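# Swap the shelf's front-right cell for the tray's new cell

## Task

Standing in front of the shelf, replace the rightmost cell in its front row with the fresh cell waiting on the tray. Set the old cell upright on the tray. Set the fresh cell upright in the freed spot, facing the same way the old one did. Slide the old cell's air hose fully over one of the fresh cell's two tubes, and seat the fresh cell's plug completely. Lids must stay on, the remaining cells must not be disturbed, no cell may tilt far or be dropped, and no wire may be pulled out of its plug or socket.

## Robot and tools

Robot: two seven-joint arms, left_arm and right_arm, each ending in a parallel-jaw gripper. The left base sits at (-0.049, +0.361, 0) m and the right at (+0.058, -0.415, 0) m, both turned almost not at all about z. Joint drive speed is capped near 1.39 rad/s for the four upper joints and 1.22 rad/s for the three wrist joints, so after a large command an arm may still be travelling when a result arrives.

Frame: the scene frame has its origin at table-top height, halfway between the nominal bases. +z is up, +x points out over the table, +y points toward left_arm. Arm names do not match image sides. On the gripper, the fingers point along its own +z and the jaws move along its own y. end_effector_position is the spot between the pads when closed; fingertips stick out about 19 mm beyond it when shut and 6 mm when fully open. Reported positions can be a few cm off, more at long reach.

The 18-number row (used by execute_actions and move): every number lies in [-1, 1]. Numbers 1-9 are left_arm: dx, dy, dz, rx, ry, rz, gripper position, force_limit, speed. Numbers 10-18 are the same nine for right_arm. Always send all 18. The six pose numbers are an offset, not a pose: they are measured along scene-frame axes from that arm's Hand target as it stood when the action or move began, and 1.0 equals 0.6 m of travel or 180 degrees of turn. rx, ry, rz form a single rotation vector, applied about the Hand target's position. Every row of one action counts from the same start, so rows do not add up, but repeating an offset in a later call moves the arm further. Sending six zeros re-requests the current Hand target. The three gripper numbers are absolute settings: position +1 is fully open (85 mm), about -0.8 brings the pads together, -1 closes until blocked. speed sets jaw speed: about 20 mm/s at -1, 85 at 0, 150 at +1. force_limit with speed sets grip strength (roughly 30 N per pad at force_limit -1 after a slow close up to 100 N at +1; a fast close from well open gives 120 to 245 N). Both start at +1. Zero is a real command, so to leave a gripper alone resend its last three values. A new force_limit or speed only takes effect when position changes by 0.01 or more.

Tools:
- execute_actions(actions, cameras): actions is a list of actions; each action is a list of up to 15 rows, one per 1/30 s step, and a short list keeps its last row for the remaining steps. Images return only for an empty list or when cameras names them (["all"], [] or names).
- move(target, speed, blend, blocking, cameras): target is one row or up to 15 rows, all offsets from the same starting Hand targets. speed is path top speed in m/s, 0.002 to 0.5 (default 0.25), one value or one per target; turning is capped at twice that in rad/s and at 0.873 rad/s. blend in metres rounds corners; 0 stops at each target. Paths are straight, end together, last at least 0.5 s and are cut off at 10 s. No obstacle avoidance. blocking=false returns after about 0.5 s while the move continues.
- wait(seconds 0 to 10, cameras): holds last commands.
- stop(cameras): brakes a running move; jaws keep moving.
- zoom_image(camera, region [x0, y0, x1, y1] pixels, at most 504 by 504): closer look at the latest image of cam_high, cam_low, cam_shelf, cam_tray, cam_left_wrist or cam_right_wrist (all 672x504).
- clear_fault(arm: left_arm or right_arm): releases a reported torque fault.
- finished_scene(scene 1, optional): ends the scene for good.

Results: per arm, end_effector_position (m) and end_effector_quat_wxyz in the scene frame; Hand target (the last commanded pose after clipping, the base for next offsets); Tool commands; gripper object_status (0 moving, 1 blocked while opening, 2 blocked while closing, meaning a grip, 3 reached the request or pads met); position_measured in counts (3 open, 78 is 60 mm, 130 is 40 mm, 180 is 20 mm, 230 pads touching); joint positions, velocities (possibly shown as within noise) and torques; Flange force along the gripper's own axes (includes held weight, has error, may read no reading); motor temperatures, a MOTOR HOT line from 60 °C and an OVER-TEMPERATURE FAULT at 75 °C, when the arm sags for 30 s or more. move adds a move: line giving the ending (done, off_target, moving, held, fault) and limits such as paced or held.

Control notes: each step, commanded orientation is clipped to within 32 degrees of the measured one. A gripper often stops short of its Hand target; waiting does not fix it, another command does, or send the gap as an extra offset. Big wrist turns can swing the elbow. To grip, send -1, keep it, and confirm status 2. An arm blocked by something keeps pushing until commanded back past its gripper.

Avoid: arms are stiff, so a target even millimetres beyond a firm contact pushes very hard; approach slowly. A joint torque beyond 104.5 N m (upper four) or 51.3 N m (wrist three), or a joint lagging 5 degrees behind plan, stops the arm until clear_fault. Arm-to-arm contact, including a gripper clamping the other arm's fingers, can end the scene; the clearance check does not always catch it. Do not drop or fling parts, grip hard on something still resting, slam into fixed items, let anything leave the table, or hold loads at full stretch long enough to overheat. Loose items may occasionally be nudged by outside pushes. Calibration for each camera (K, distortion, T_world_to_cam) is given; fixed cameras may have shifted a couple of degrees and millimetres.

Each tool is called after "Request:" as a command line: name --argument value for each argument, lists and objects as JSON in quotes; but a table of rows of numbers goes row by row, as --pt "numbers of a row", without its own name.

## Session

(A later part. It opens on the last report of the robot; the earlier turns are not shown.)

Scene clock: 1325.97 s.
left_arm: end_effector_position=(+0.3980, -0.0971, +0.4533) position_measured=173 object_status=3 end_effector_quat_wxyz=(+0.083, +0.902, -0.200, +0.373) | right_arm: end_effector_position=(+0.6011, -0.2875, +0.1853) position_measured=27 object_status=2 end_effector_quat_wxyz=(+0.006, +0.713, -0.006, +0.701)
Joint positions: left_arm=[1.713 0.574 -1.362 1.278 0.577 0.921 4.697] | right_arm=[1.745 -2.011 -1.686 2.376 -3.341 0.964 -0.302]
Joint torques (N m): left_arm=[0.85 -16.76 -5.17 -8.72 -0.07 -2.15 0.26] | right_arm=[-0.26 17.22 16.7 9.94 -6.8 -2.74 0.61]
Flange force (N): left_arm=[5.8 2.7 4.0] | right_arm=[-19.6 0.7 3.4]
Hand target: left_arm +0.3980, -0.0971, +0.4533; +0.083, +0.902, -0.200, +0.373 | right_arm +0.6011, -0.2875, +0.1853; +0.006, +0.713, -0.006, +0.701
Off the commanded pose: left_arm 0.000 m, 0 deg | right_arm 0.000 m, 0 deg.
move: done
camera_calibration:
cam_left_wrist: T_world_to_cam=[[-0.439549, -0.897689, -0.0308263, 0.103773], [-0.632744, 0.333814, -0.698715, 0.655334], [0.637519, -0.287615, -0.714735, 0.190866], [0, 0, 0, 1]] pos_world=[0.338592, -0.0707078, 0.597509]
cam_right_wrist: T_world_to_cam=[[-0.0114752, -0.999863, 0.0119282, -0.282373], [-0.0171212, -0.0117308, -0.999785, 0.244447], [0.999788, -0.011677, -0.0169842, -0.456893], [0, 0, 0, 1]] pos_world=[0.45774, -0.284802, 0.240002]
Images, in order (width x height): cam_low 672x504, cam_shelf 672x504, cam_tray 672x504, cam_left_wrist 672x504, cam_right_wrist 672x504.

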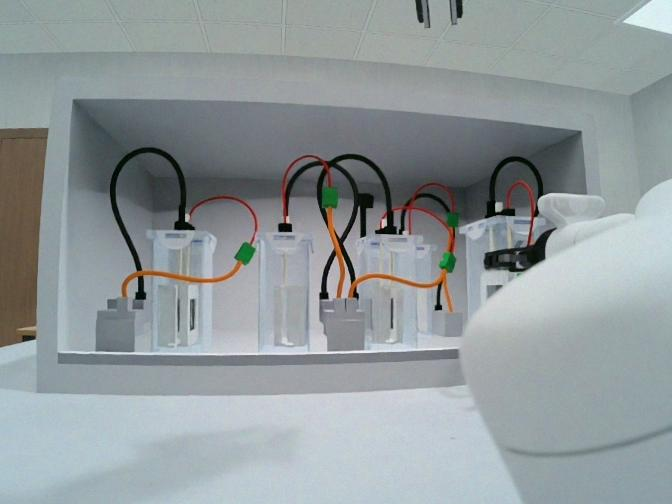

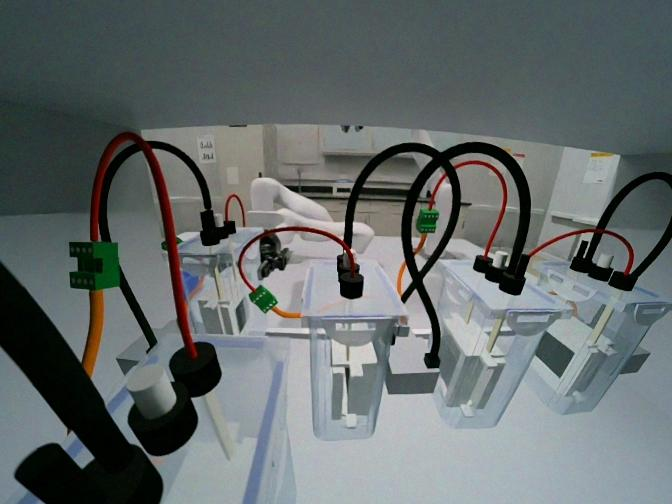

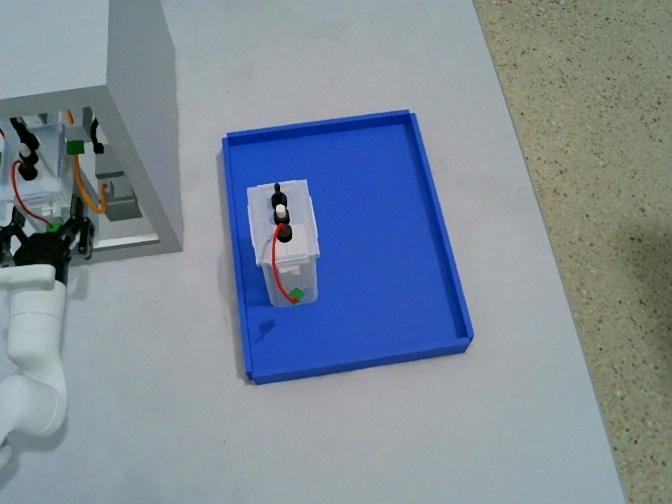

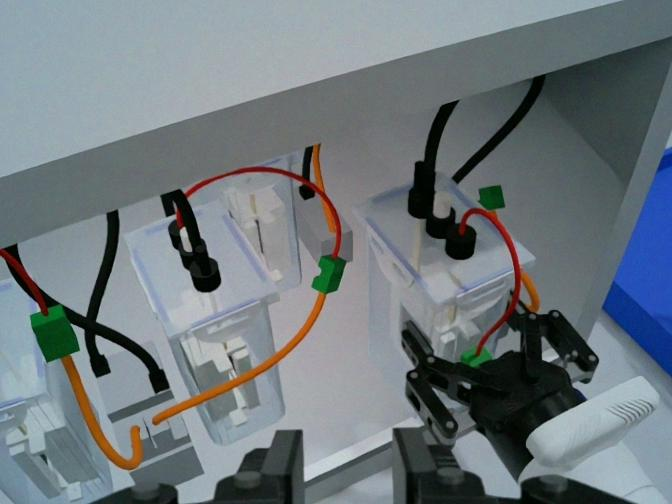

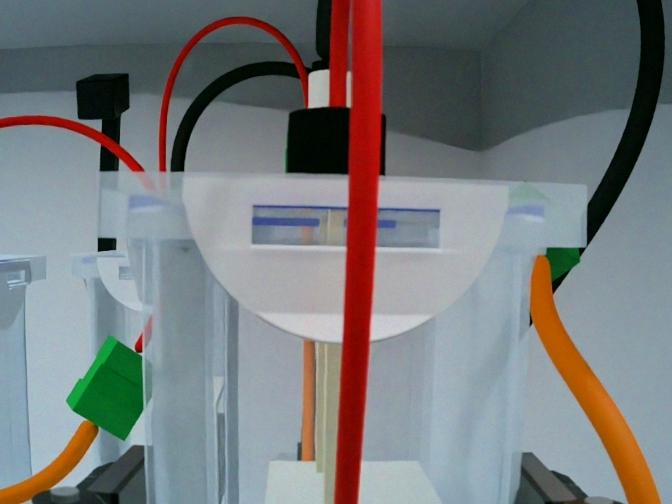

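Request:
move --pt "0 0 0 0 0 0 -0.35 0.5 -1 0.063 0 0 0 0 0 -1 1 -1" --pt "0 0 0 0 0 0 -0.35 0.5 -1 0.1265 0 -0.01 0 0 0 -1 1 -1" --speed 0.05 --cameras '["cam_shelf","cam_low","cam_right_wrist","cam_left_wrist"]'

Request:
zoom_image --camera "cam_low" --region '[400, 140, 600, 360]'

Scene clock: 1332.17 s.
left_arm: end_effector_position=(+0.3980, -0.0971, +0.4533) position_measured=173 object_status=3 end_effector_quat_wxyz=(+0.083, +0.902, -0.200, +0.373) | right_arm: end_effector_position=(+0.6769, -0.2875, +0.1792) position_measured=27 object_status=2 end_effector_quat_wxyz=(+0.006, +0.713, -0.006, +0.701)
Joint positions: left_arm=[1.713 0.574 -1.362 1.278 0.577 0.921 4.697] | right_arm=[1.899 -1.993 -1.617 2.162 -3.338 0.893 -0.265]
Joint torques (N m): left_arm=[0.82 -16.71 -5.19 -8.76 -0.06 -2.17 0.29] | right_arm=[-0.28 21.16 18.3 9.58 -6.54 -2.39 0.57]
Flange force (N): left_arm=[5.5 2.5 3.9] | right_arm=[-19.5 0.4 3.5]
Hand target: left_arm +0.3980, -0.0971, +0.4533; +0.083, +0.902, -0.200, +0.373 | right_arm +0.6770, -0.2875, +0.1792; +0.006, +0.713, -0.006, +0.701
Off the commanded pose: left_arm 0.000 m, 0 deg | right_arm 0.000 m, 0 deg.
move: done
camera_calibration:
cam_left_wrist: T_world_to_cam=[[-0.439549, -0.897689, -0.0308263, 0.103773], [-0.632744, 0.333814, -0.698715, 0.655334], [0.637519, -0.287615, -0.714735, 0.190866], [0, 0, 0, 1]] pos_world=[0.338592, -0.0707078, 0.597509]
cam_right_wrist: T_world_to_cam=[[-0.0113752, -0.999864, 0.0119269, -0.281483], [-0.01712, -0.0117312, -0.999785, 0.239747], [0.999789, -0.011577, -0.0169842, -0.53285], [0, 0, 0, 1]] pos_world=[0.53364, -0.284801, 0.234002]
Images, in order (width x height): cam_low 672x504, cam_shelf 672x504, cam_left_wrist 672x504, cam_right_wrist 672x504.

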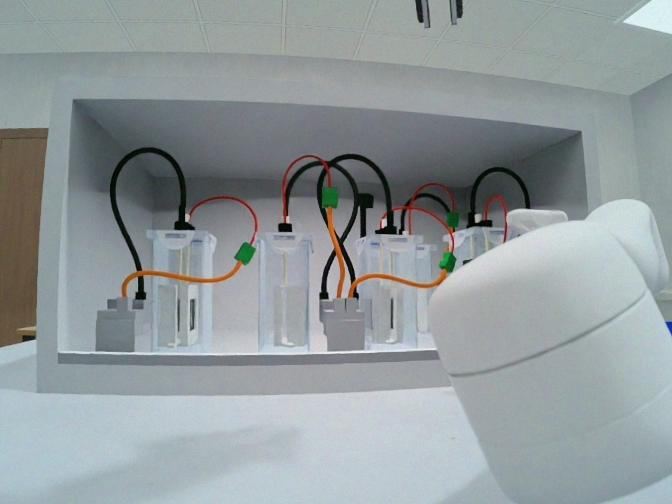

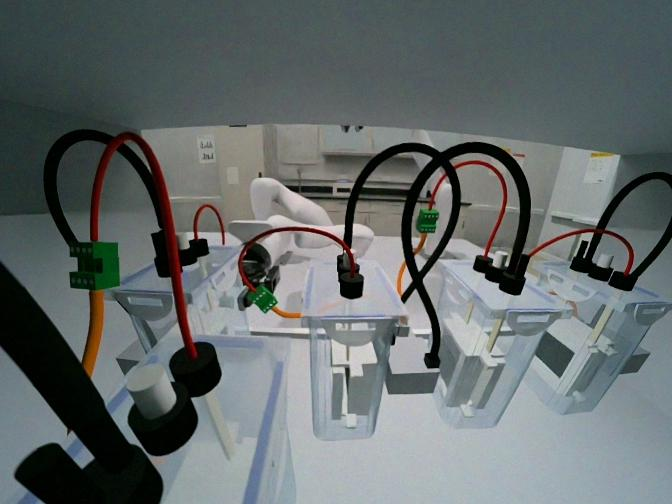

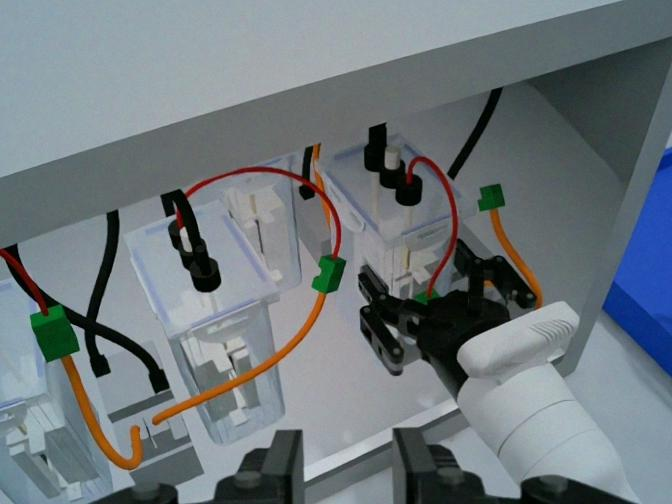

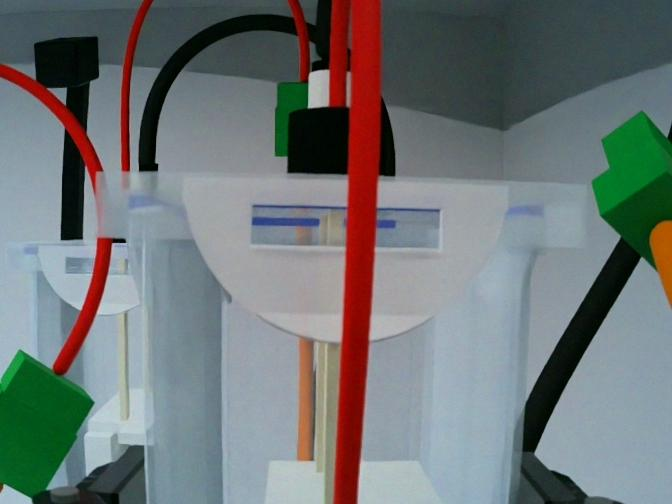

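Scaled by 2.291 from the camera's 672x504 image, which has a finer 960x720 frame.

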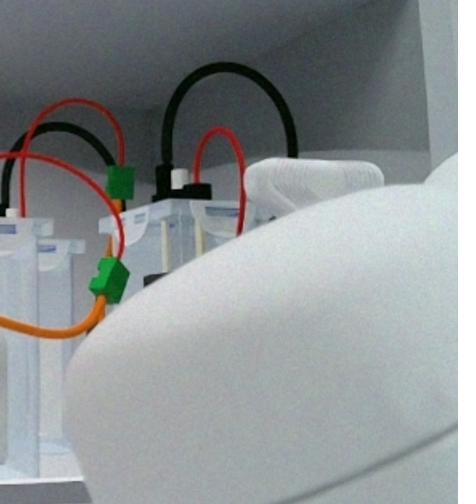

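Request:
move --pt "0 0 0 0 0 0 -0.35 0.5 -1 0 0 -0.0205 0 0 0 -1 1 -1" --speed 0.03 --cameras '["cam_right_wrist","cam_shelf"]'

Scene clock: 1336.03 s.
left_arm: end_effector_position=(+0.3980, -0.0971, +0.4533) position_measured=173 object_status=3 end_effector_quat_wxyz=(+0.083, +0.902, -0.200, +0.373) | right_arm: end_effector_position=(+0.6770, -0.2875, +0.1670) position_measured=27 object_status=2 end_effector_quat_wxyz=(+0.006, +0.713, -0.006, +0.701)
Joint positions: left_arm=[1.713 0.574 -1.362 1.278 0.577 0.921 4.697] | right_arm=[1.89 -2.023 -1.634 2.15 -3.369 0.873 -0.268]
Joint torques (N m): left_arm=[0.79 -16.74 -5.19 -8.77 -0.04 -2.18 0.29] | right_arm=[-0.09 20.54 17.54 9.85 -6.21 -2.45 0.53]
Flange force (N): left_arm=[5.5 2.6 3.8] | right_arm=[-18.1 0.6 2.6]
Hand target: left_arm +0.3980, -0.0971, +0.4533; +0.083, +0.902, -0.200, +0.373 | right_arm +0.6770, -0.2875, +0.1670; +0.006, +0.713, -0.006, +0.701
Off the commanded pose: left_arm 0.000 m, 0 deg | right_arm 0.000 m, 0 deg.
move: done
camera_calibration:
cam_right_wrist: T_world_to_cam=[[-0.0114764, -0.999863, 0.0119285, -0.281283], [-0.0170212, -0.0117322, -0.999786, 0.227397], [0.999789, -0.011677, -0.0168842, -0.533111], [0, 0, 0, 1]] pos_world=[0.533641, -0.284802, 0.221703]
Images, in order (width x height): cam_shelf 672x504, cam_right_wrist 672x504.

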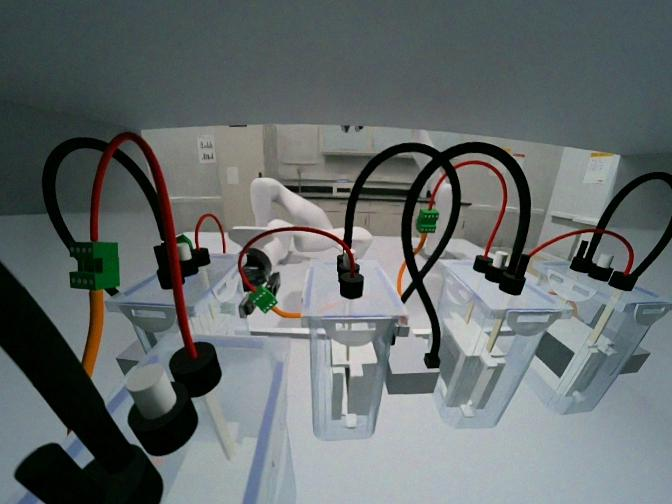

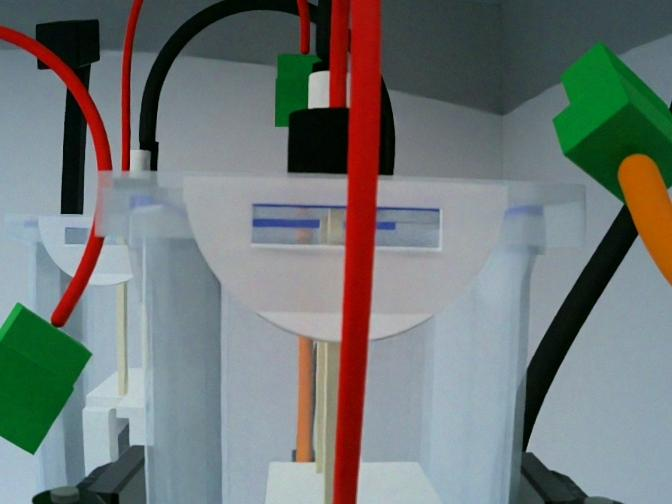

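Request:
move --pt "0 0 0 0 0 0 -0.35 0.5 -1 0 0 -0.004 0 0 0 -1 1 -1" --speed 0.02

Request:
move --pt "0 0 0 0 0 0 -0.35 0.5 -1 0 0 -0.003 0 0 0 -1 1 -1" --speed 0.02

Scene clock: 1340.80 s.
left_arm: end_effector_position=(+0.3980, -0.0971, +0.4533) position_measured=173 object_status=3 end_effector_quat_wxyz=(+0.083, +0.902, -0.200, +0.373) | right_arm: end_effector_position=(+0.6770, -0.2875, +0.1646) position_measured=27 object_status=2 end_effector_quat_wxyz=(+0.006, +0.713, -0.006, +0.701)
Joint positions: left_arm=[1.713 0.574 -1.362 1.278 0.577 0.921 4.697] | right_arm=[1.888 -2.029 -1.637 2.148 -3.375 0.869 -0.268]
Joint torques (N m): left_arm=[0.83 -16.7 -5.2 -8.75 -0.04 -2.17 0.27] | right_arm=[0.58 18.96 15.09 8.55 -5 -2.05 0.42]
Flange force (N): left_arm=[5.6 2.6 3.8] | right_arm=[-13.8 -0.7 0.6]
Hand target: left_arm +0.3980, -0.0971, +0.4533; +0.083, +0.902, -0.200, +0.373 | right_arm +0.6770, -0.2875, +0.1645; +0.006, +0.713, -0.006, +0.701
Off the commanded pose: left_arm 0.000 m, 0 deg | right_arm 0.000 m, 0 deg.
move: done

Scene clock: 1341.50 s.
left_arm: end_effector_position=(+0.3980, -0.0971, +0.4533) position_measured=173 object_status=3 end_effector_quat_wxyz=(+0.083, +0.902, -0.200, +0.373) | right_arm: end_effector_position=(+0.6770, -0.2875, +0.1628) position_measured=27 object_status=2 end_effector_quat_wxyz=(+0.006, +0.713, -0.006, +0.701)
Joint positions: left_arm=[1.713 0.574 -1.362 1.278 0.577 0.921 4.697] | right_arm=[1.886 -2.033 -1.639 2.146 -3.38 0.866 -0.269]
Joint torques (N m): left_arm=[0.82 -16.76 -5.19 -8.72 -0.07 -2.16 0.28] | right_arm=[0.81 16.43 11.51 6.44 -3.28 -1.47 0.65]
Flange force (N): left_arm=[5.7 2.7 3.9] | right_arm=[-6.0 -0.7 -1.2]
Hand target: left_arm +0.3980, -0.0971, +0.4533; +0.083, +0.902, -0.200, +0.373 | right_arm +0.6770, -0.2875, +0.1628; +0.006, +0.713, -0.006, +0.701
Off the commanded pose: left_arm 0.000 m, 0 deg | right_arm 0.000 m, 0 deg.
move: done

Request:
move --pt "0 0 0 0 0 0 -0.35 0.5 -1 0 0 -0.0025 0 0 0 -1 1 -1" --speed 0.02

Request:
move --pt "0 0 0 0 0 0 -0.35 0.5 -1 0 0 -0.0015 0 0 0 -1 1 -1" --speed 0.02 --cameras '["cam_right_wrist","cam_shelf","cam_left_wrist","cam_low"]'

Scene clock: 1346.20 s.
left_arm: end_effector_position=(+0.3980, -0.0971, +0.4533) position_measured=173 object_status=3 end_effector_quat_wxyz=(+0.083, +0.902, -0.200, +0.373) | right_arm: end_effector_position=(+0.6770, -0.2875, +0.1613) position_measured=27 object_status=2 end_effector_quat_wxyz=(+0.006, +0.713, -0.006, +0.701)
Joint positions: left_arm=[1.713 0.574 -1.362 1.278 0.577 0.921 4.697] | right_arm=[1.885 -2.037 -1.641 2.144 -3.384 0.863 -0.269]
Joint torques (N m): left_arm=[0.8 -16.72 -5.17 -8.71 -0.03 -2.15 0.29] | right_arm=[0.11 11.48 3.73 1.37 0.39 0.09 0.87]
Flange force (N): left_arm=[5.6 2.6 3.8] | right_arm=[10.6 1.5 -3.1]
Hand target: left_arm +0.3980, -0.0971, +0.4533; +0.083, +0.902, -0.200, +0.373 | right_arm +0.6770, -0.2875, +0.1613; +0.006, +0.713, -0.006, +0.701
Off the commanded pose: left_arm 0.000 m, 0 deg | right_arm 0.000 m, 0 deg.
move: done

Scene clock: 1346.90 s.
left_arm: end_effector_position=(+0.3980, -0.0971, +0.4533) position_measured=173 object_status=3 end_effector_quat_wxyz=(+0.083, +0.902, -0.200, +0.373) | right_arm: end_effector_position=(+0.6770, -0.2875, +0.1604) position_measured=27 object_status=2 end_effector_quat_wxyz=(+0.006, +0.713, -0.006, +0.701)
Joint positions: left_arm=[1.713 0.574 -1.362 1.278 0.577 0.921 4.697] | right_arm=[1.884 -2.039 -1.643 2.143 -3.386 0.862 -0.269]
Joint torques (N m): left_arm=[0.81 -16.71 -5.18 -8.73 -0.05 -2.16 0.26] | right_arm=[-0.3 8.08 -2.14 -1.27 2.66 1.21 0.62]
Flange force (N): left_arm=[5.6 2.7 3.8] | right_arm=[22.4 1.3 -1.1]
Hand target: left_arm +0.3980, -0.0971, +0.4533; +0.083, +0.902, -0.200, +0.373 | right_arm +0.6770, -0.2875, +0.1603; +0.006, +0.713, -0.006, +0.701
Off the commanded pose: left_arm 0.000 m, 0 deg | right_arm 0.000 m, 0 deg.
move: done
camera_calibration:
cam_left_wrist: T_world_to_cam=[[-0.439549, -0.897689, -0.0308263, 0.103773], [-0.632744, 0.333814, -0.698715, 0.655334], [0.637519, -0.287615, -0.714735, 0.190866], [0, 0, 0, 1]] pos_world=[0.338592, -0.0707078, 0.597509]
cam_right_wrist: T_world_to_cam=[[-0.0114764, -0.999863, 0.0119285, -0.281204], [-0.0170212, -0.0117322, -0.999786, 0.220798], [0.999789, -0.011677, -0.0168842, -0.533222], [0, 0, 0, 1]] pos_world=[0.533641, -0.284802, 0.215103]
Images, in order (width x height): cam_low 672x504, cam_shelf 672x504, cam_left_wrist 672x504, cam_right_wrist 672x504.

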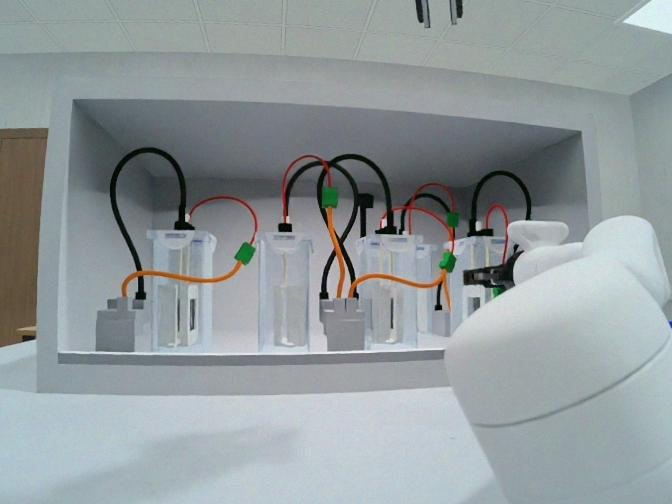

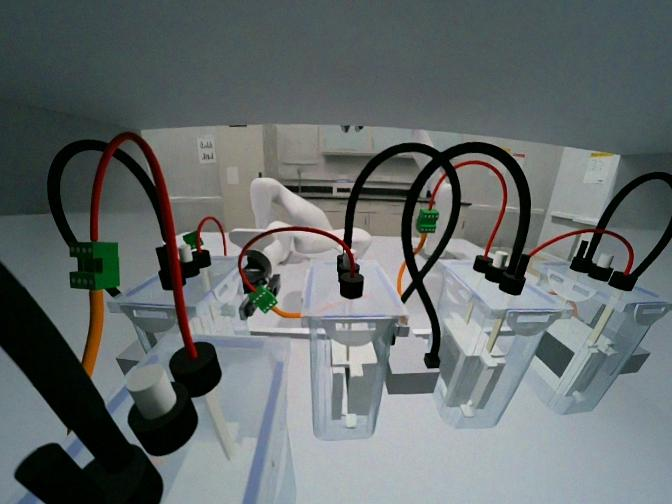

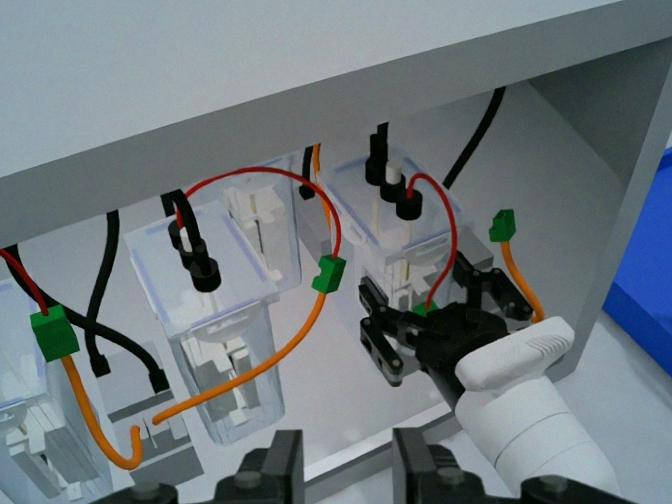

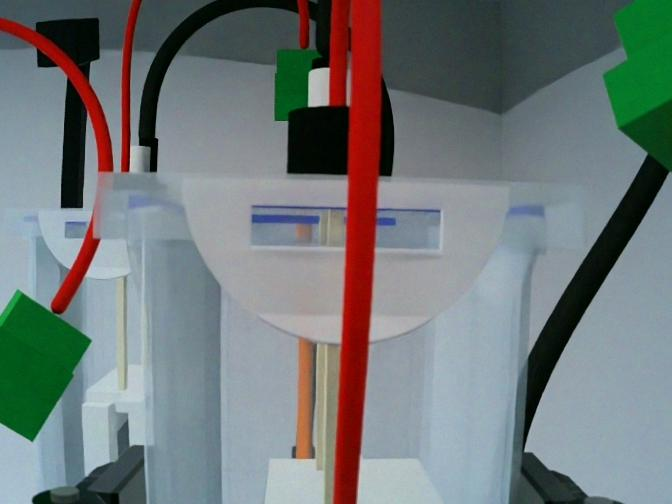

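Request:
move --pt "0 0 0 0 0 0 -0.35 0.5 -1 0 0 0.0015 0 0 0 -1 1 -1" --pt "0 0 0 0 0 0 -0.35 0.5 -1 0 0 0.0015 0 0 0 1 1 -1" --speed 0.02 --cameras '["cam_right_wrist"]'

Scene clock: 1353.00 s.
left_arm: end_effector_position=(+0.3980, -0.0971, +0.4533) position_measured=173 object_status=3 end_effector_quat_wxyz=(+0.083, +0.902, -0.200, +0.373) | right_arm: end_effector_position=(+0.6770, -0.2875, +0.1612) position_measured=3 object_status=0 end_effector_quat_wxyz=(+0.006, +0.713, -0.006, +0.701)
Joint positions: left_arm=[1.713 0.574 -1.362 1.278 0.577 0.921 4.697] | right_arm=[1.885 -2.037 -1.641 2.144 -3.384 0.863 -0.269]
Joint torques (N m): left_arm=[0.8 -16.72 -5.17 -8.72 -0.04 -2.16 0.29] | right_arm=[1.18 14.42 7.58 6.2 -1.73 -1.4 0.49]
Flange force (N): left_arm=[5.6 2.6 3.8] | right_arm=[0.1 -1.7 2.1]
Hand target: left_arm +0.3980, -0.0971, +0.4533; +0.083, +0.902, -0.200, +0.373 | right_arm +0.6770, -0.2875, +0.1613; +0.006, +0.713, -0.006, +0.701
Off the commanded pose: left_arm 0.000 m, 0 deg | right_arm 0.000 m, 0 deg.
move: done
camera_calibration:
cam_right_wrist: T_world_to_cam=[[-0.0113752, -0.999864, 0.0119283, -0.281267], [-0.01712, -0.0117326, -0.999785, 0.221652], [0.999789, -0.011577, -0.0169842, -0.533258], [0, 0, 0, 1]] pos_world=[0.53374, -0.284801, 0.215902]
Images, in order (width x height): cam_right_wrist 672x504.

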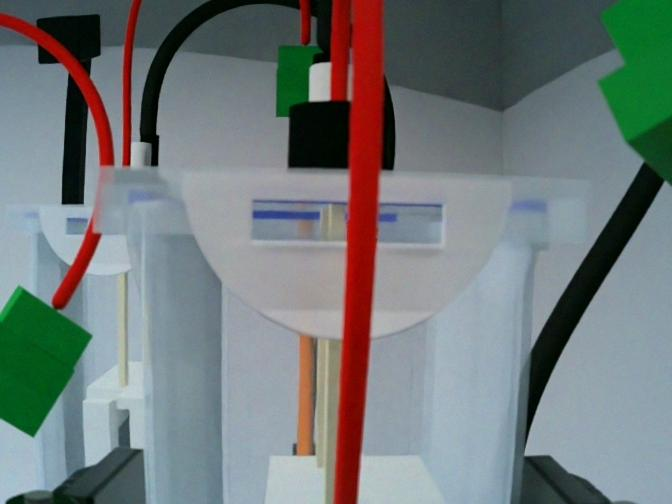

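Request:
move --pt "0 0 0 0 0 0 -0.35 0.5 -1 -0.09 0 0 0 0 0 1 1 -1" --speed 0.05 --cameras '["cam_right_wrist","cam_left_wrist","cam_low"]'

Scene clock: 1356.93 s.
left_arm: end_effector_position=(+0.3980, -0.0971, +0.4533) position_measured=173 object_status=3 end_effector_quat_wxyz=(+0.083, +0.902, -0.200, +0.373) | right_arm: end_effector_position=(+0.6230, -0.2875, +0.1613) position_measured=3 object_status=3 end_effector_quat_wxyz=(+0.006, +0.713, -0.006, +0.701)
Joint positions: left_arm=[1.713 0.574 -1.362 1.278 0.577 0.921 4.697] | right_arm=[1.766 -2.063 -1.706 2.291 -3.399 0.903 -0.301]
Joint torques (N m): left_arm=[0.82 -16.74 -5.17 -8.74 -0.07 -2.16 0.27] | right_arm=[-0.1 13.35 7.94 5.82 -2.07 -0.91 0.58]
Flange force (N): left_arm=[5.6 2.6 3.9] | right_arm=[-1.2 0.5 2.1]
Hand target: left_arm +0.3980, -0.0971, +0.4533; +0.083, +0.902, -0.200, +0.373 | right_arm +0.6230, -0.2875, +0.1612; +0.006, +0.713, -0.006, +0.701
Off the commanded pose: left_arm 0.000 m, 0 deg | right_arm 0.000 m, 0 deg.
move: done
camera_calibration:
cam_left_wrist: T_world_to_cam=[[-0.439549, -0.897689, -0.0308263, 0.103773], [-0.632744, 0.333814, -0.698715, 0.655334], [0.637519, -0.287615, -0.714735, 0.190866], [0, 0, 0, 1]] pos_world=[0.338592, -0.0707078, 0.597509]
cam_right_wrist: T_world_to_cam=[[-0.0114739, -0.999862, 0.0120296, -0.281857], [-0.0171226, -0.0118321, -0.999783, 0.2208], [0.999788, -0.0116774, -0.0169845, -0.479296], [0, 0, 0, 1]] pos_world=[0.47974, -0.284802, 0.216002]
Images, in order (width x height): cam_low 672x504, cam_left_wrist 672x504, cam_right_wrist 672x504.

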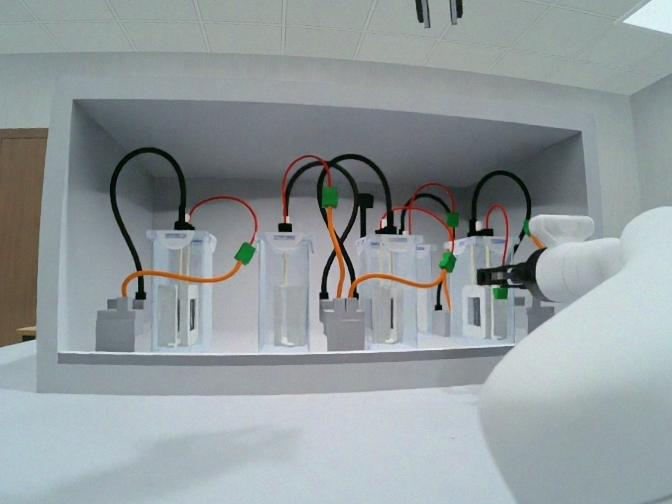

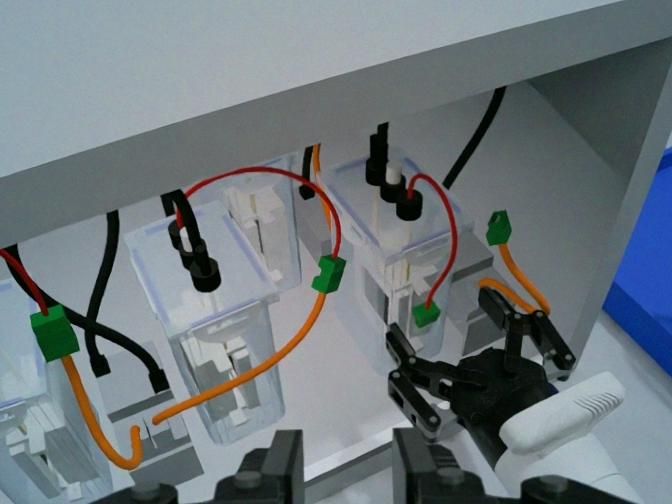

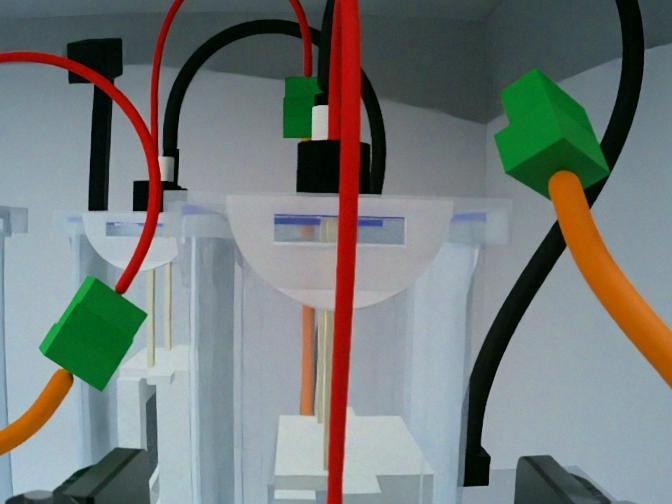

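Request:
execute_actions --actions '[]'

Scene clock: 1382.03 s.
left_arm: end_effector_position=(+0.3980, -0.0971, +0.4533) position_measured=173 object_status=3 end_effector_quat_wxyz=(+0.083, +0.902, -0.200, +0.373) | right_arm: end_effector_position=(+0.6230, -0.2875, +0.1612) position_measured=3 object_status=3 end_effector_quat_wxyz=(+0.006, +0.713, -0.006, +0.701)
Joint positions: left_arm=[1.713 0.574 -1.362 1.278 0.577 0.921 4.697] | right_arm=[1.766 -2.063 -1.706 2.291 -3.399 0.903 -0.301]
Joint velocities: within noise
Joint torques (N m): left_arm=[0.85 -16.71 -5.2 -8.77 -0.04 -2.16 0.26] | right_arm=[-0.29 13.39 7.9 5.83 -2.05 -0.94 0.62]
Motor temperatures (°C): left_arm=[29 38 25 30 36 35 46] | right_arm=[30 34 30 28 38 38 42]
Flange force (N): left_arm=[5.6 2.6 3.9] | right_arm=[-1.0 1.2 2.5]
Hand target: left_arm +0.3980, -0.0971, +0.4533; +0.083, +0.902, -0.200, +0.373 | right_arm +0.6230, -0.2875, +0.1612; +0.006, +0.713, -0.006, +0.701
Tool commands: left_gripper/position=-0.35 left_gripper/force_limit=+0.5 left_gripper/speed=-1.0 right_gripper/position=+1.0 right_gripper/force_limit=+1.0 right_gripper/speed=-1.0
Off the commanded pose: left_arm 0.000 m, 0 deg | right_arm 0.000 m, 0 deg.
camera_calibration:
cam_left_wrist: T_world_to_cam=[[-0.439549, -0.897689, -0.0308263, 0.103773], [-0.632744, 0.333814, -0.698715, 0.655334], [0.637519, -0.287615, -0.714735, 0.190866], [0, 0, 0, 1]] pos_world=[0.338592, -0.0707078, 0.597509]
cam_right_wrist: T_world_to_cam=[[-0.0114739, -0.999862, 0.0120296, -0.281858], [-0.0171226, -0.0118321, -0.999783, 0.220798], [0.999788, -0.0116774, -0.0169845, -0.479196], [0, 0, 0, 1]] pos_world=[0.47964, -0.284802, 0.216002]

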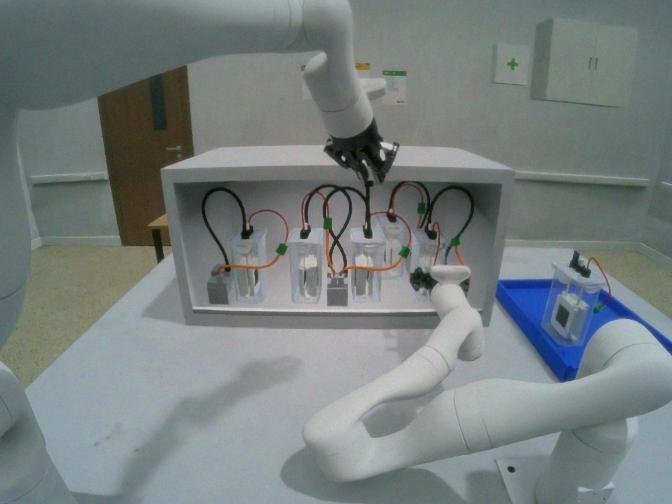

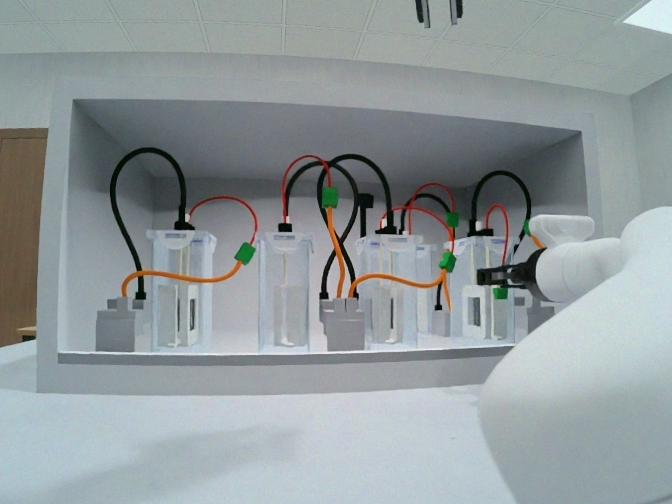

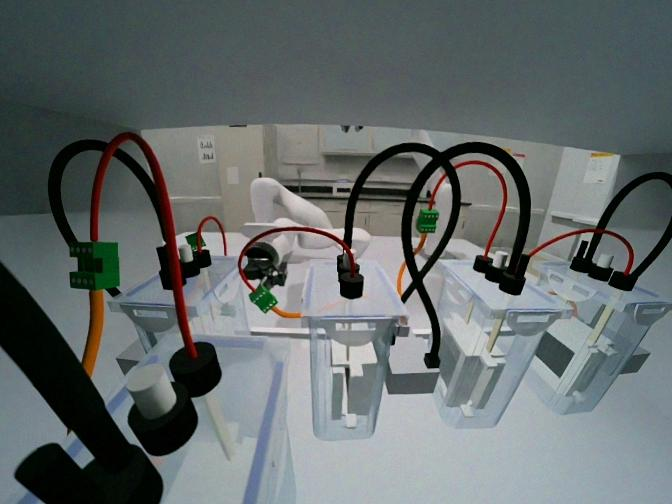

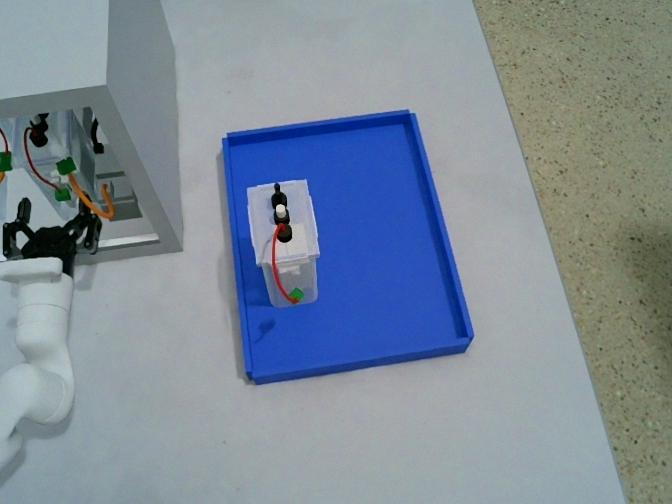

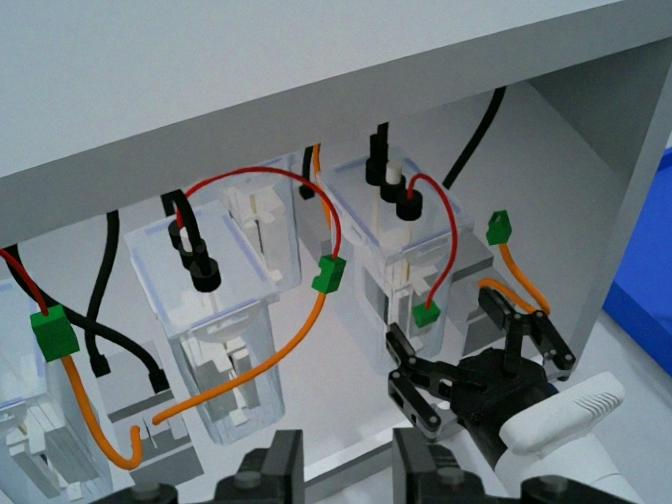

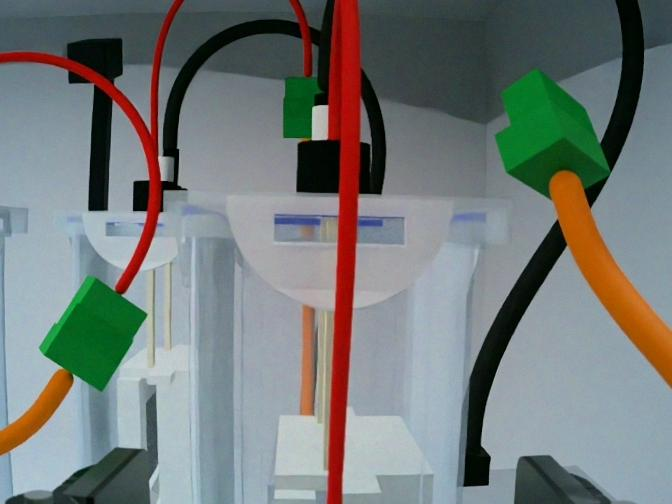

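Request:
move --target '[0,0,0,0,0,0,-0.35,0.5,-1,-0.0917,0,0,0,0,0,1,1,-1]' --speed 0.06 --cameras '["cam_left_wrist","cam_right_wrist","cam_low"]'

Scene clock: 1399.47 s.
left_arm: end_effector_position=(+0.3980, -0.0971, +0.4533) position_measured=173 object_status=3 end_effector_quat_wxyz=(+0.083, +0.902, -0.200, +0.373) | right_arm: end_effector_position=(+0.5680, -0.2875, +0.1612) position_measured=3 object_status=3 end_effector_quat_wxyz=(+0.006, +0.713, -0.006, +0.701)
Joint positions: left_arm=[1.713 0.574 -1.362 1.278 0.577 0.921 4.697] | right_arm=[1.628 -2.086 -1.788 2.429 -3.42 0.92 -0.334]
Joint torques (N m): left_arm=[0.81 -16.7 -5.18 -8.76 -0.05 -2.17 0.27] | right_arm=[-0.31 11.81 7.07 6.18 -2.05 -1.02 0.57]
Flange force (N): left_arm=[5.5 2.6 3.8] | right_arm=[-0.6 1.5 2.7]
Hand target: left_arm +0.3980, -0.0971, +0.4533; +0.083, +0.902, -0.200, +0.373 | right_arm +0.5680, -0.2875, +0.1612; +0.006, +0.713, -0.006, +0.701
Off the commanded pose: left_arm 0.000 m, 0 deg | right_arm 0.000 m, 0 deg.
move: done
camera_calibration:
cam_left_wrist: T_world_to_cam=[[-0.439549, -0.897689, -0.0308263, 0.103773], [-0.632744, 0.333814, -0.698715, 0.655334], [0.637519, -0.287615, -0.714735, 0.190866], [0, 0, 0, 1]] pos_world=[0.338592, -0.0707078, 0.597509]
cam_right_wrist: T_world_to_cam=[[-0.0113752, -0.999864, 0.0119283, -0.282508], [-0.01712, -0.0117326, -0.999785, 0.219886], [0.999789, -0.011577, -0.0169842, -0.424279], [0, 0, 0, 1]] pos_world=[0.42474, -0.284801, 0.216002]
Images, in order (width x height): cam_low 672x504, cam_left_wrist 672x504, cam_right_wrist 672x504.

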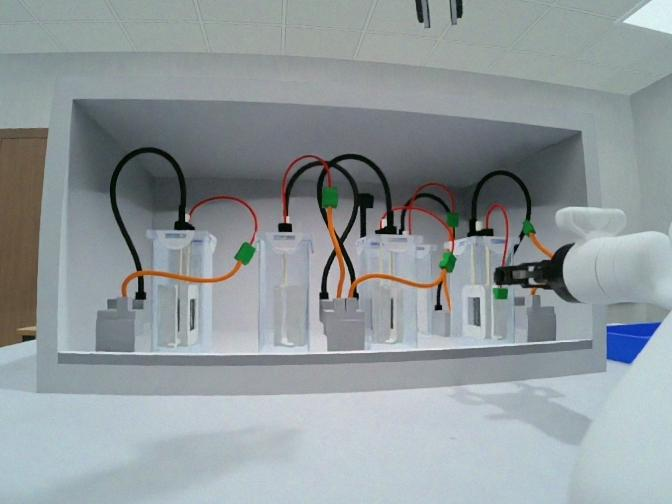

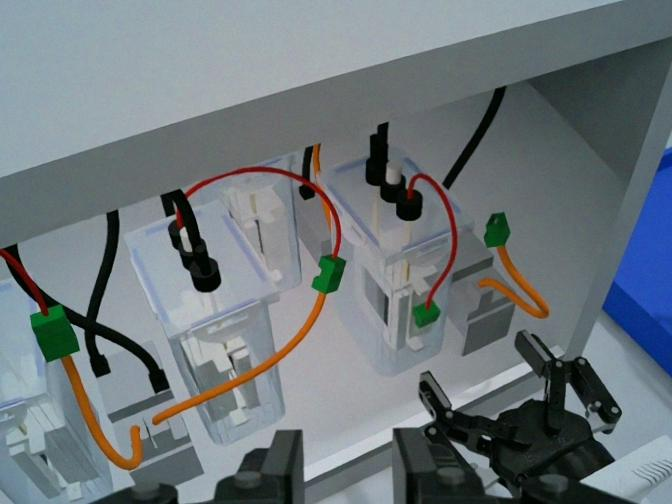

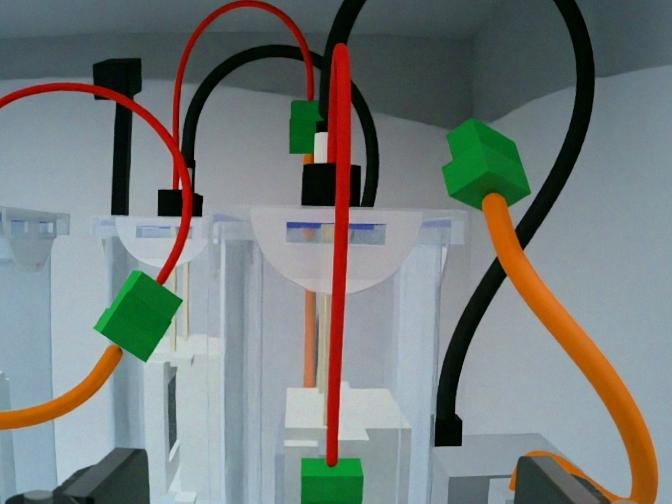

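Request:
move --pt "0 0 0 0 0 0 -0.35 0.5 -1 -0.0467 -0.0375 0.0317 0 0 0.172 1 1 -1" --pt "0 0 0 0 0 0 -0.35 0.5 -1 -0.113 -0.1375 0.123 0 0 0.283 1 1 -1" --speed 0.08 --blend '[0.02,0]' --cameras '["cam_left_wrist","cam_high"]'

Scene clock: 1415.37 s.
left_arm: end_effector_position=(+0.3980, -0.0971, +0.4533) position_measured=173 object_status=3 end_effector_quat_wxyz=(+0.083, +0.902, -0.200, +0.373) | right_arm: end_effector_position=(+0.5475, -0.3025, +0.2194) position_measured=3 object_status=3 end_effector_quat_wxyz=(-0.184, +0.662, +0.153, +0.710)
Joint positions: left_arm=[1.713 0.574 -1.362 1.278 0.577 0.921 4.697] | right_arm=[2.397 -2.142 -1.649 2.532 -3.916 2.102 -0.569]
Joint torques (N m): left_arm=[0.83 -16.72 -5.21 -8.75 -0.04 -2.17 0.29] | right_arm=[12.35 -26.04 6.2 4.02 -2.03 -1.55 0.63]
Flange force (N): left_arm=[5.7 2.6 3.9] | right_arm=[52.4 -39.1 52.4]
Flange force when the fault began (N): right_arm=[84.3 -92.2 110.8]
Hand target: left_arm +0.3980, -0.0971, +0.4533; +0.083, +0.902, -0.200, +0.373 | right_arm +0.5475, -0.3025, +0.2194; -0.184, +0.662, +0.153, +0.710 (not the last commanded pose)
Tool commands: left_gripper/position=-0.35 left_gripper/force_limit=+0.5 left_gripper/speed=-1.0 right_gripper/position=+1.0 right_gripper/force_limit=+1.0 right_gripper/speed=-1.0
Off the commanded pose: left_arm 0.000 m, 0 deg | right_arm 0.084 m, 23 deg.
TORQUE FAULT: joint 2 (shoulder) of the right arm strayed more than 5 degrees from its planned motion, and that arm stopped. A torque fault puts only its own arm into a fault stop. That arm's remaining commands of this call were not run. That arm may still press on what stopped it. That arm is still stopped at the end of this call. While its stop runs, that arm takes no new command, but its gripper still runs the gripper command that each later call begins with.
CLEAR FAULT: the right arm stays stopped (ARMSTATE_IN_FAULT) until you call clear_fault(arm="right_arm").
TORQUE WARNING: the torque sensor of joint 2 (shoulder) of the right arm reached its warning level (56.7 N m).
move: fault (right_arm); path passed 0 of 2 targets
camera_calibration:
cam_left_wrist: T_world_to_cam=[[-0.439549, -0.897689, -0.0308263, 0.103773], [-0.632744, 0.333814, -0.698715, 0.655334], [0.637519, -0.287615, -0.714735, 0.190866], [0, 0, 0, 1]] pos_world=[0.338592, -0.0707078, 0.597509]
Images, in order (width x height): cam_high 672x504, cam_left_wrist 672x504.

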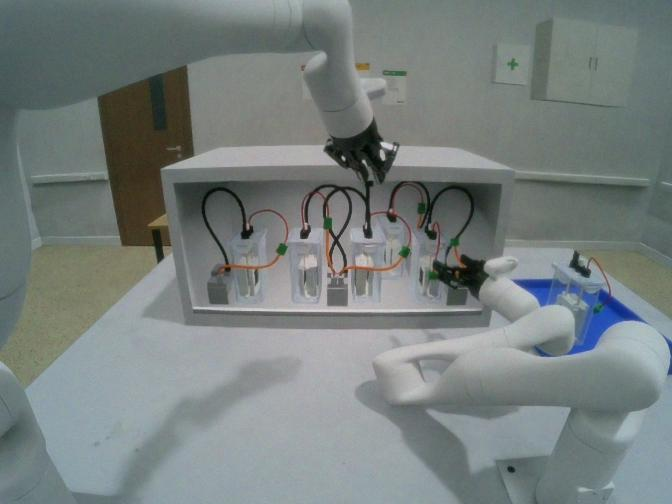

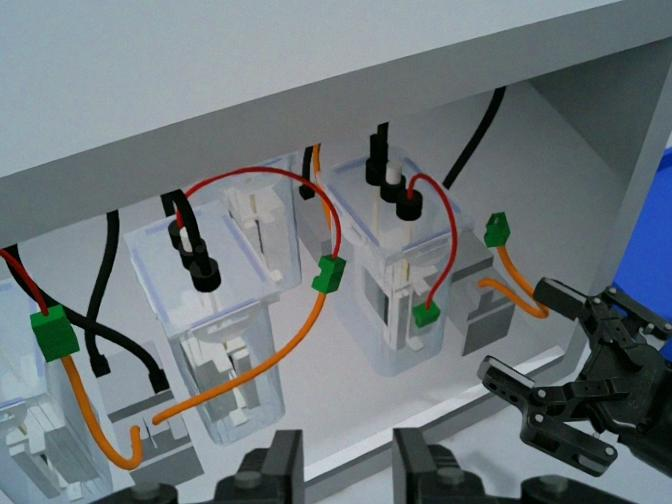

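Request:
clear_fault --arm "right_arm" --cameras '["cam_right_wrist","cam_low","cam_high"]'

Request:
zoom_image --camera "cam_high" --region '[360, 160, 672, 440]'

Scene clock: 1432.27 s.
left_arm: end_effector_position=(+0.3980, -0.0971, +0.4533) position_measured=173 object_status=3 end_effector_quat_wxyz=(+0.083, +0.902, -0.200, +0.373) | right_arm: end_effector_position=(+0.5475, -0.3025, +0.2194) position_measured=3 object_status=3 end_effector_quat_wxyz=(-0.184, +0.662, +0.153, +0.710)
Joint positions: left_arm=[1.713 0.574 -1.362 1.278 0.577 0.921 4.697] | right_arm=[2.397 -2.142 -1.649 2.532 -3.916 2.102 -0.569]
Joint torques (N m): left_arm=[0.85 -16.74 -5.2 -8.71 -0.02 -2.16 0.27] | right_arm=[12.4 -26.02 6.19 4.12 -2.05 -1.54 0.61]
Flange force (N): left_arm=[5.9 2.7 3.9] | right_arm=[52.0 -39.1 52.9]
Hand target: left_arm +0.3980, -0.0971, +0.4533; +0.083, +0.902, -0.200, +0.373 | right_arm +0.5475, -0.3025, +0.2194; -0.184, +0.662, +0.153, +0.710 (not the last commanded pose)
Tool commands: left_gripper/position=-0.35 left_gripper/force_limit=+0.5 left_gripper/speed=-1.0 right_gripper/position=+1.0 right_gripper/force_limit=+1.0 right_gripper/speed=-1.0
Off the commanded pose: left_arm 0.000 m, 0 deg | right_arm 0.084 m, 23 deg.
TORQUE FAULT, CONTINUED: the right arm's stop, for the torque fault of joint 2 (shoulder) that an earlier result reported, is over. The call counts as one of the actions that you can send in this scene. That arm's target is now where it stood when the stop ended, not its last command. That arm's gripper keeps its grip as last carried out, and that arm accepts commands again: back off and push less far.
CLEAR FAULT: your call cleared the right arm's torque fault.
camera_calibration:
cam_right_wrist: T_world_to_cam=[[0.468179, -0.883527, -0.0137529, -0.520157], [0.062237, 0.0484966, -0.996882, 0.251568], [0.881439, 0.465864, 0.0776931, -0.214538], [0, 0, 0, 1]] pos_world=[0.416972, -0.371827, 0.260298]
Images, in order (width x height): cam_high 672x504, cam_low 672x504, cam_right_wrist 672x504.

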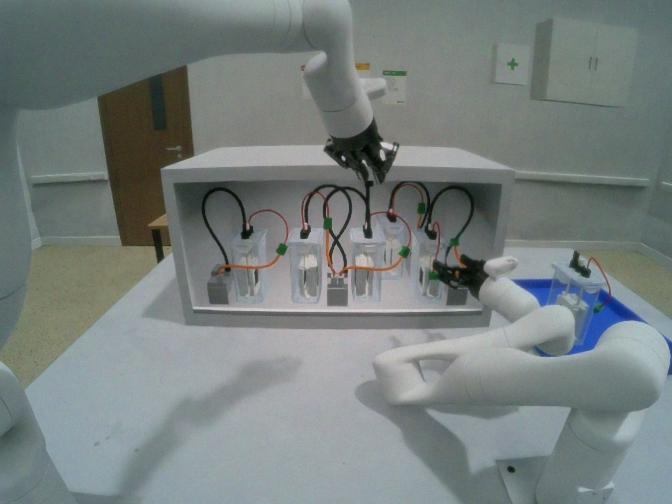

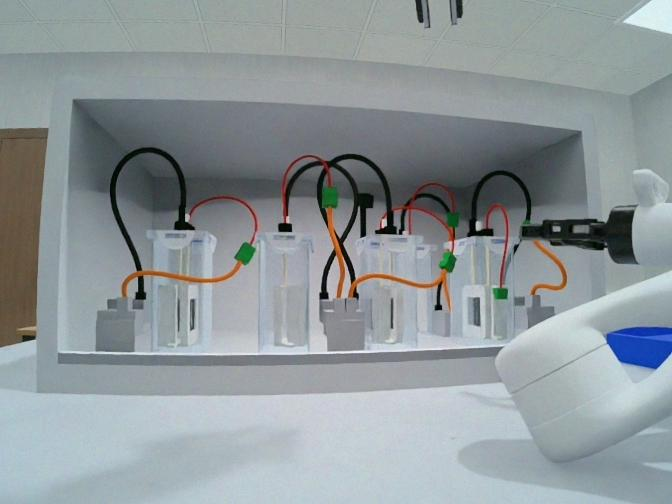

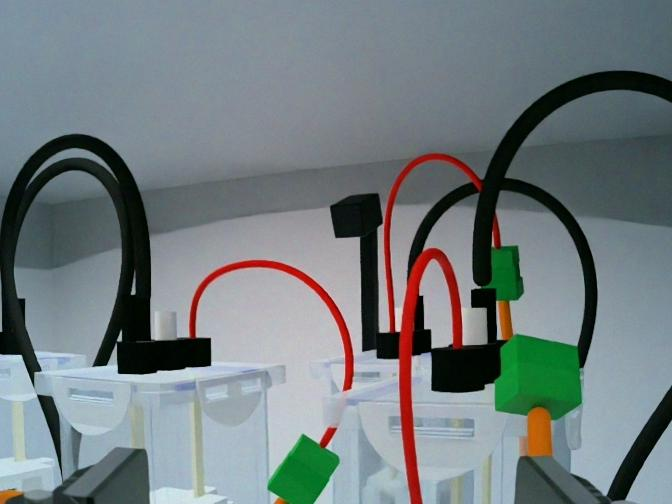

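Scaled by 1.615 from the camera's 672x504 image, which has a finer 960x720 frame.

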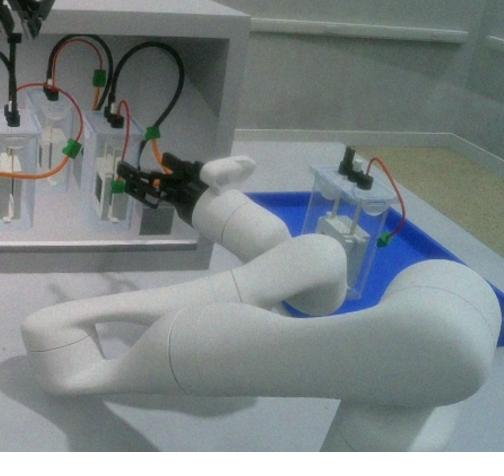

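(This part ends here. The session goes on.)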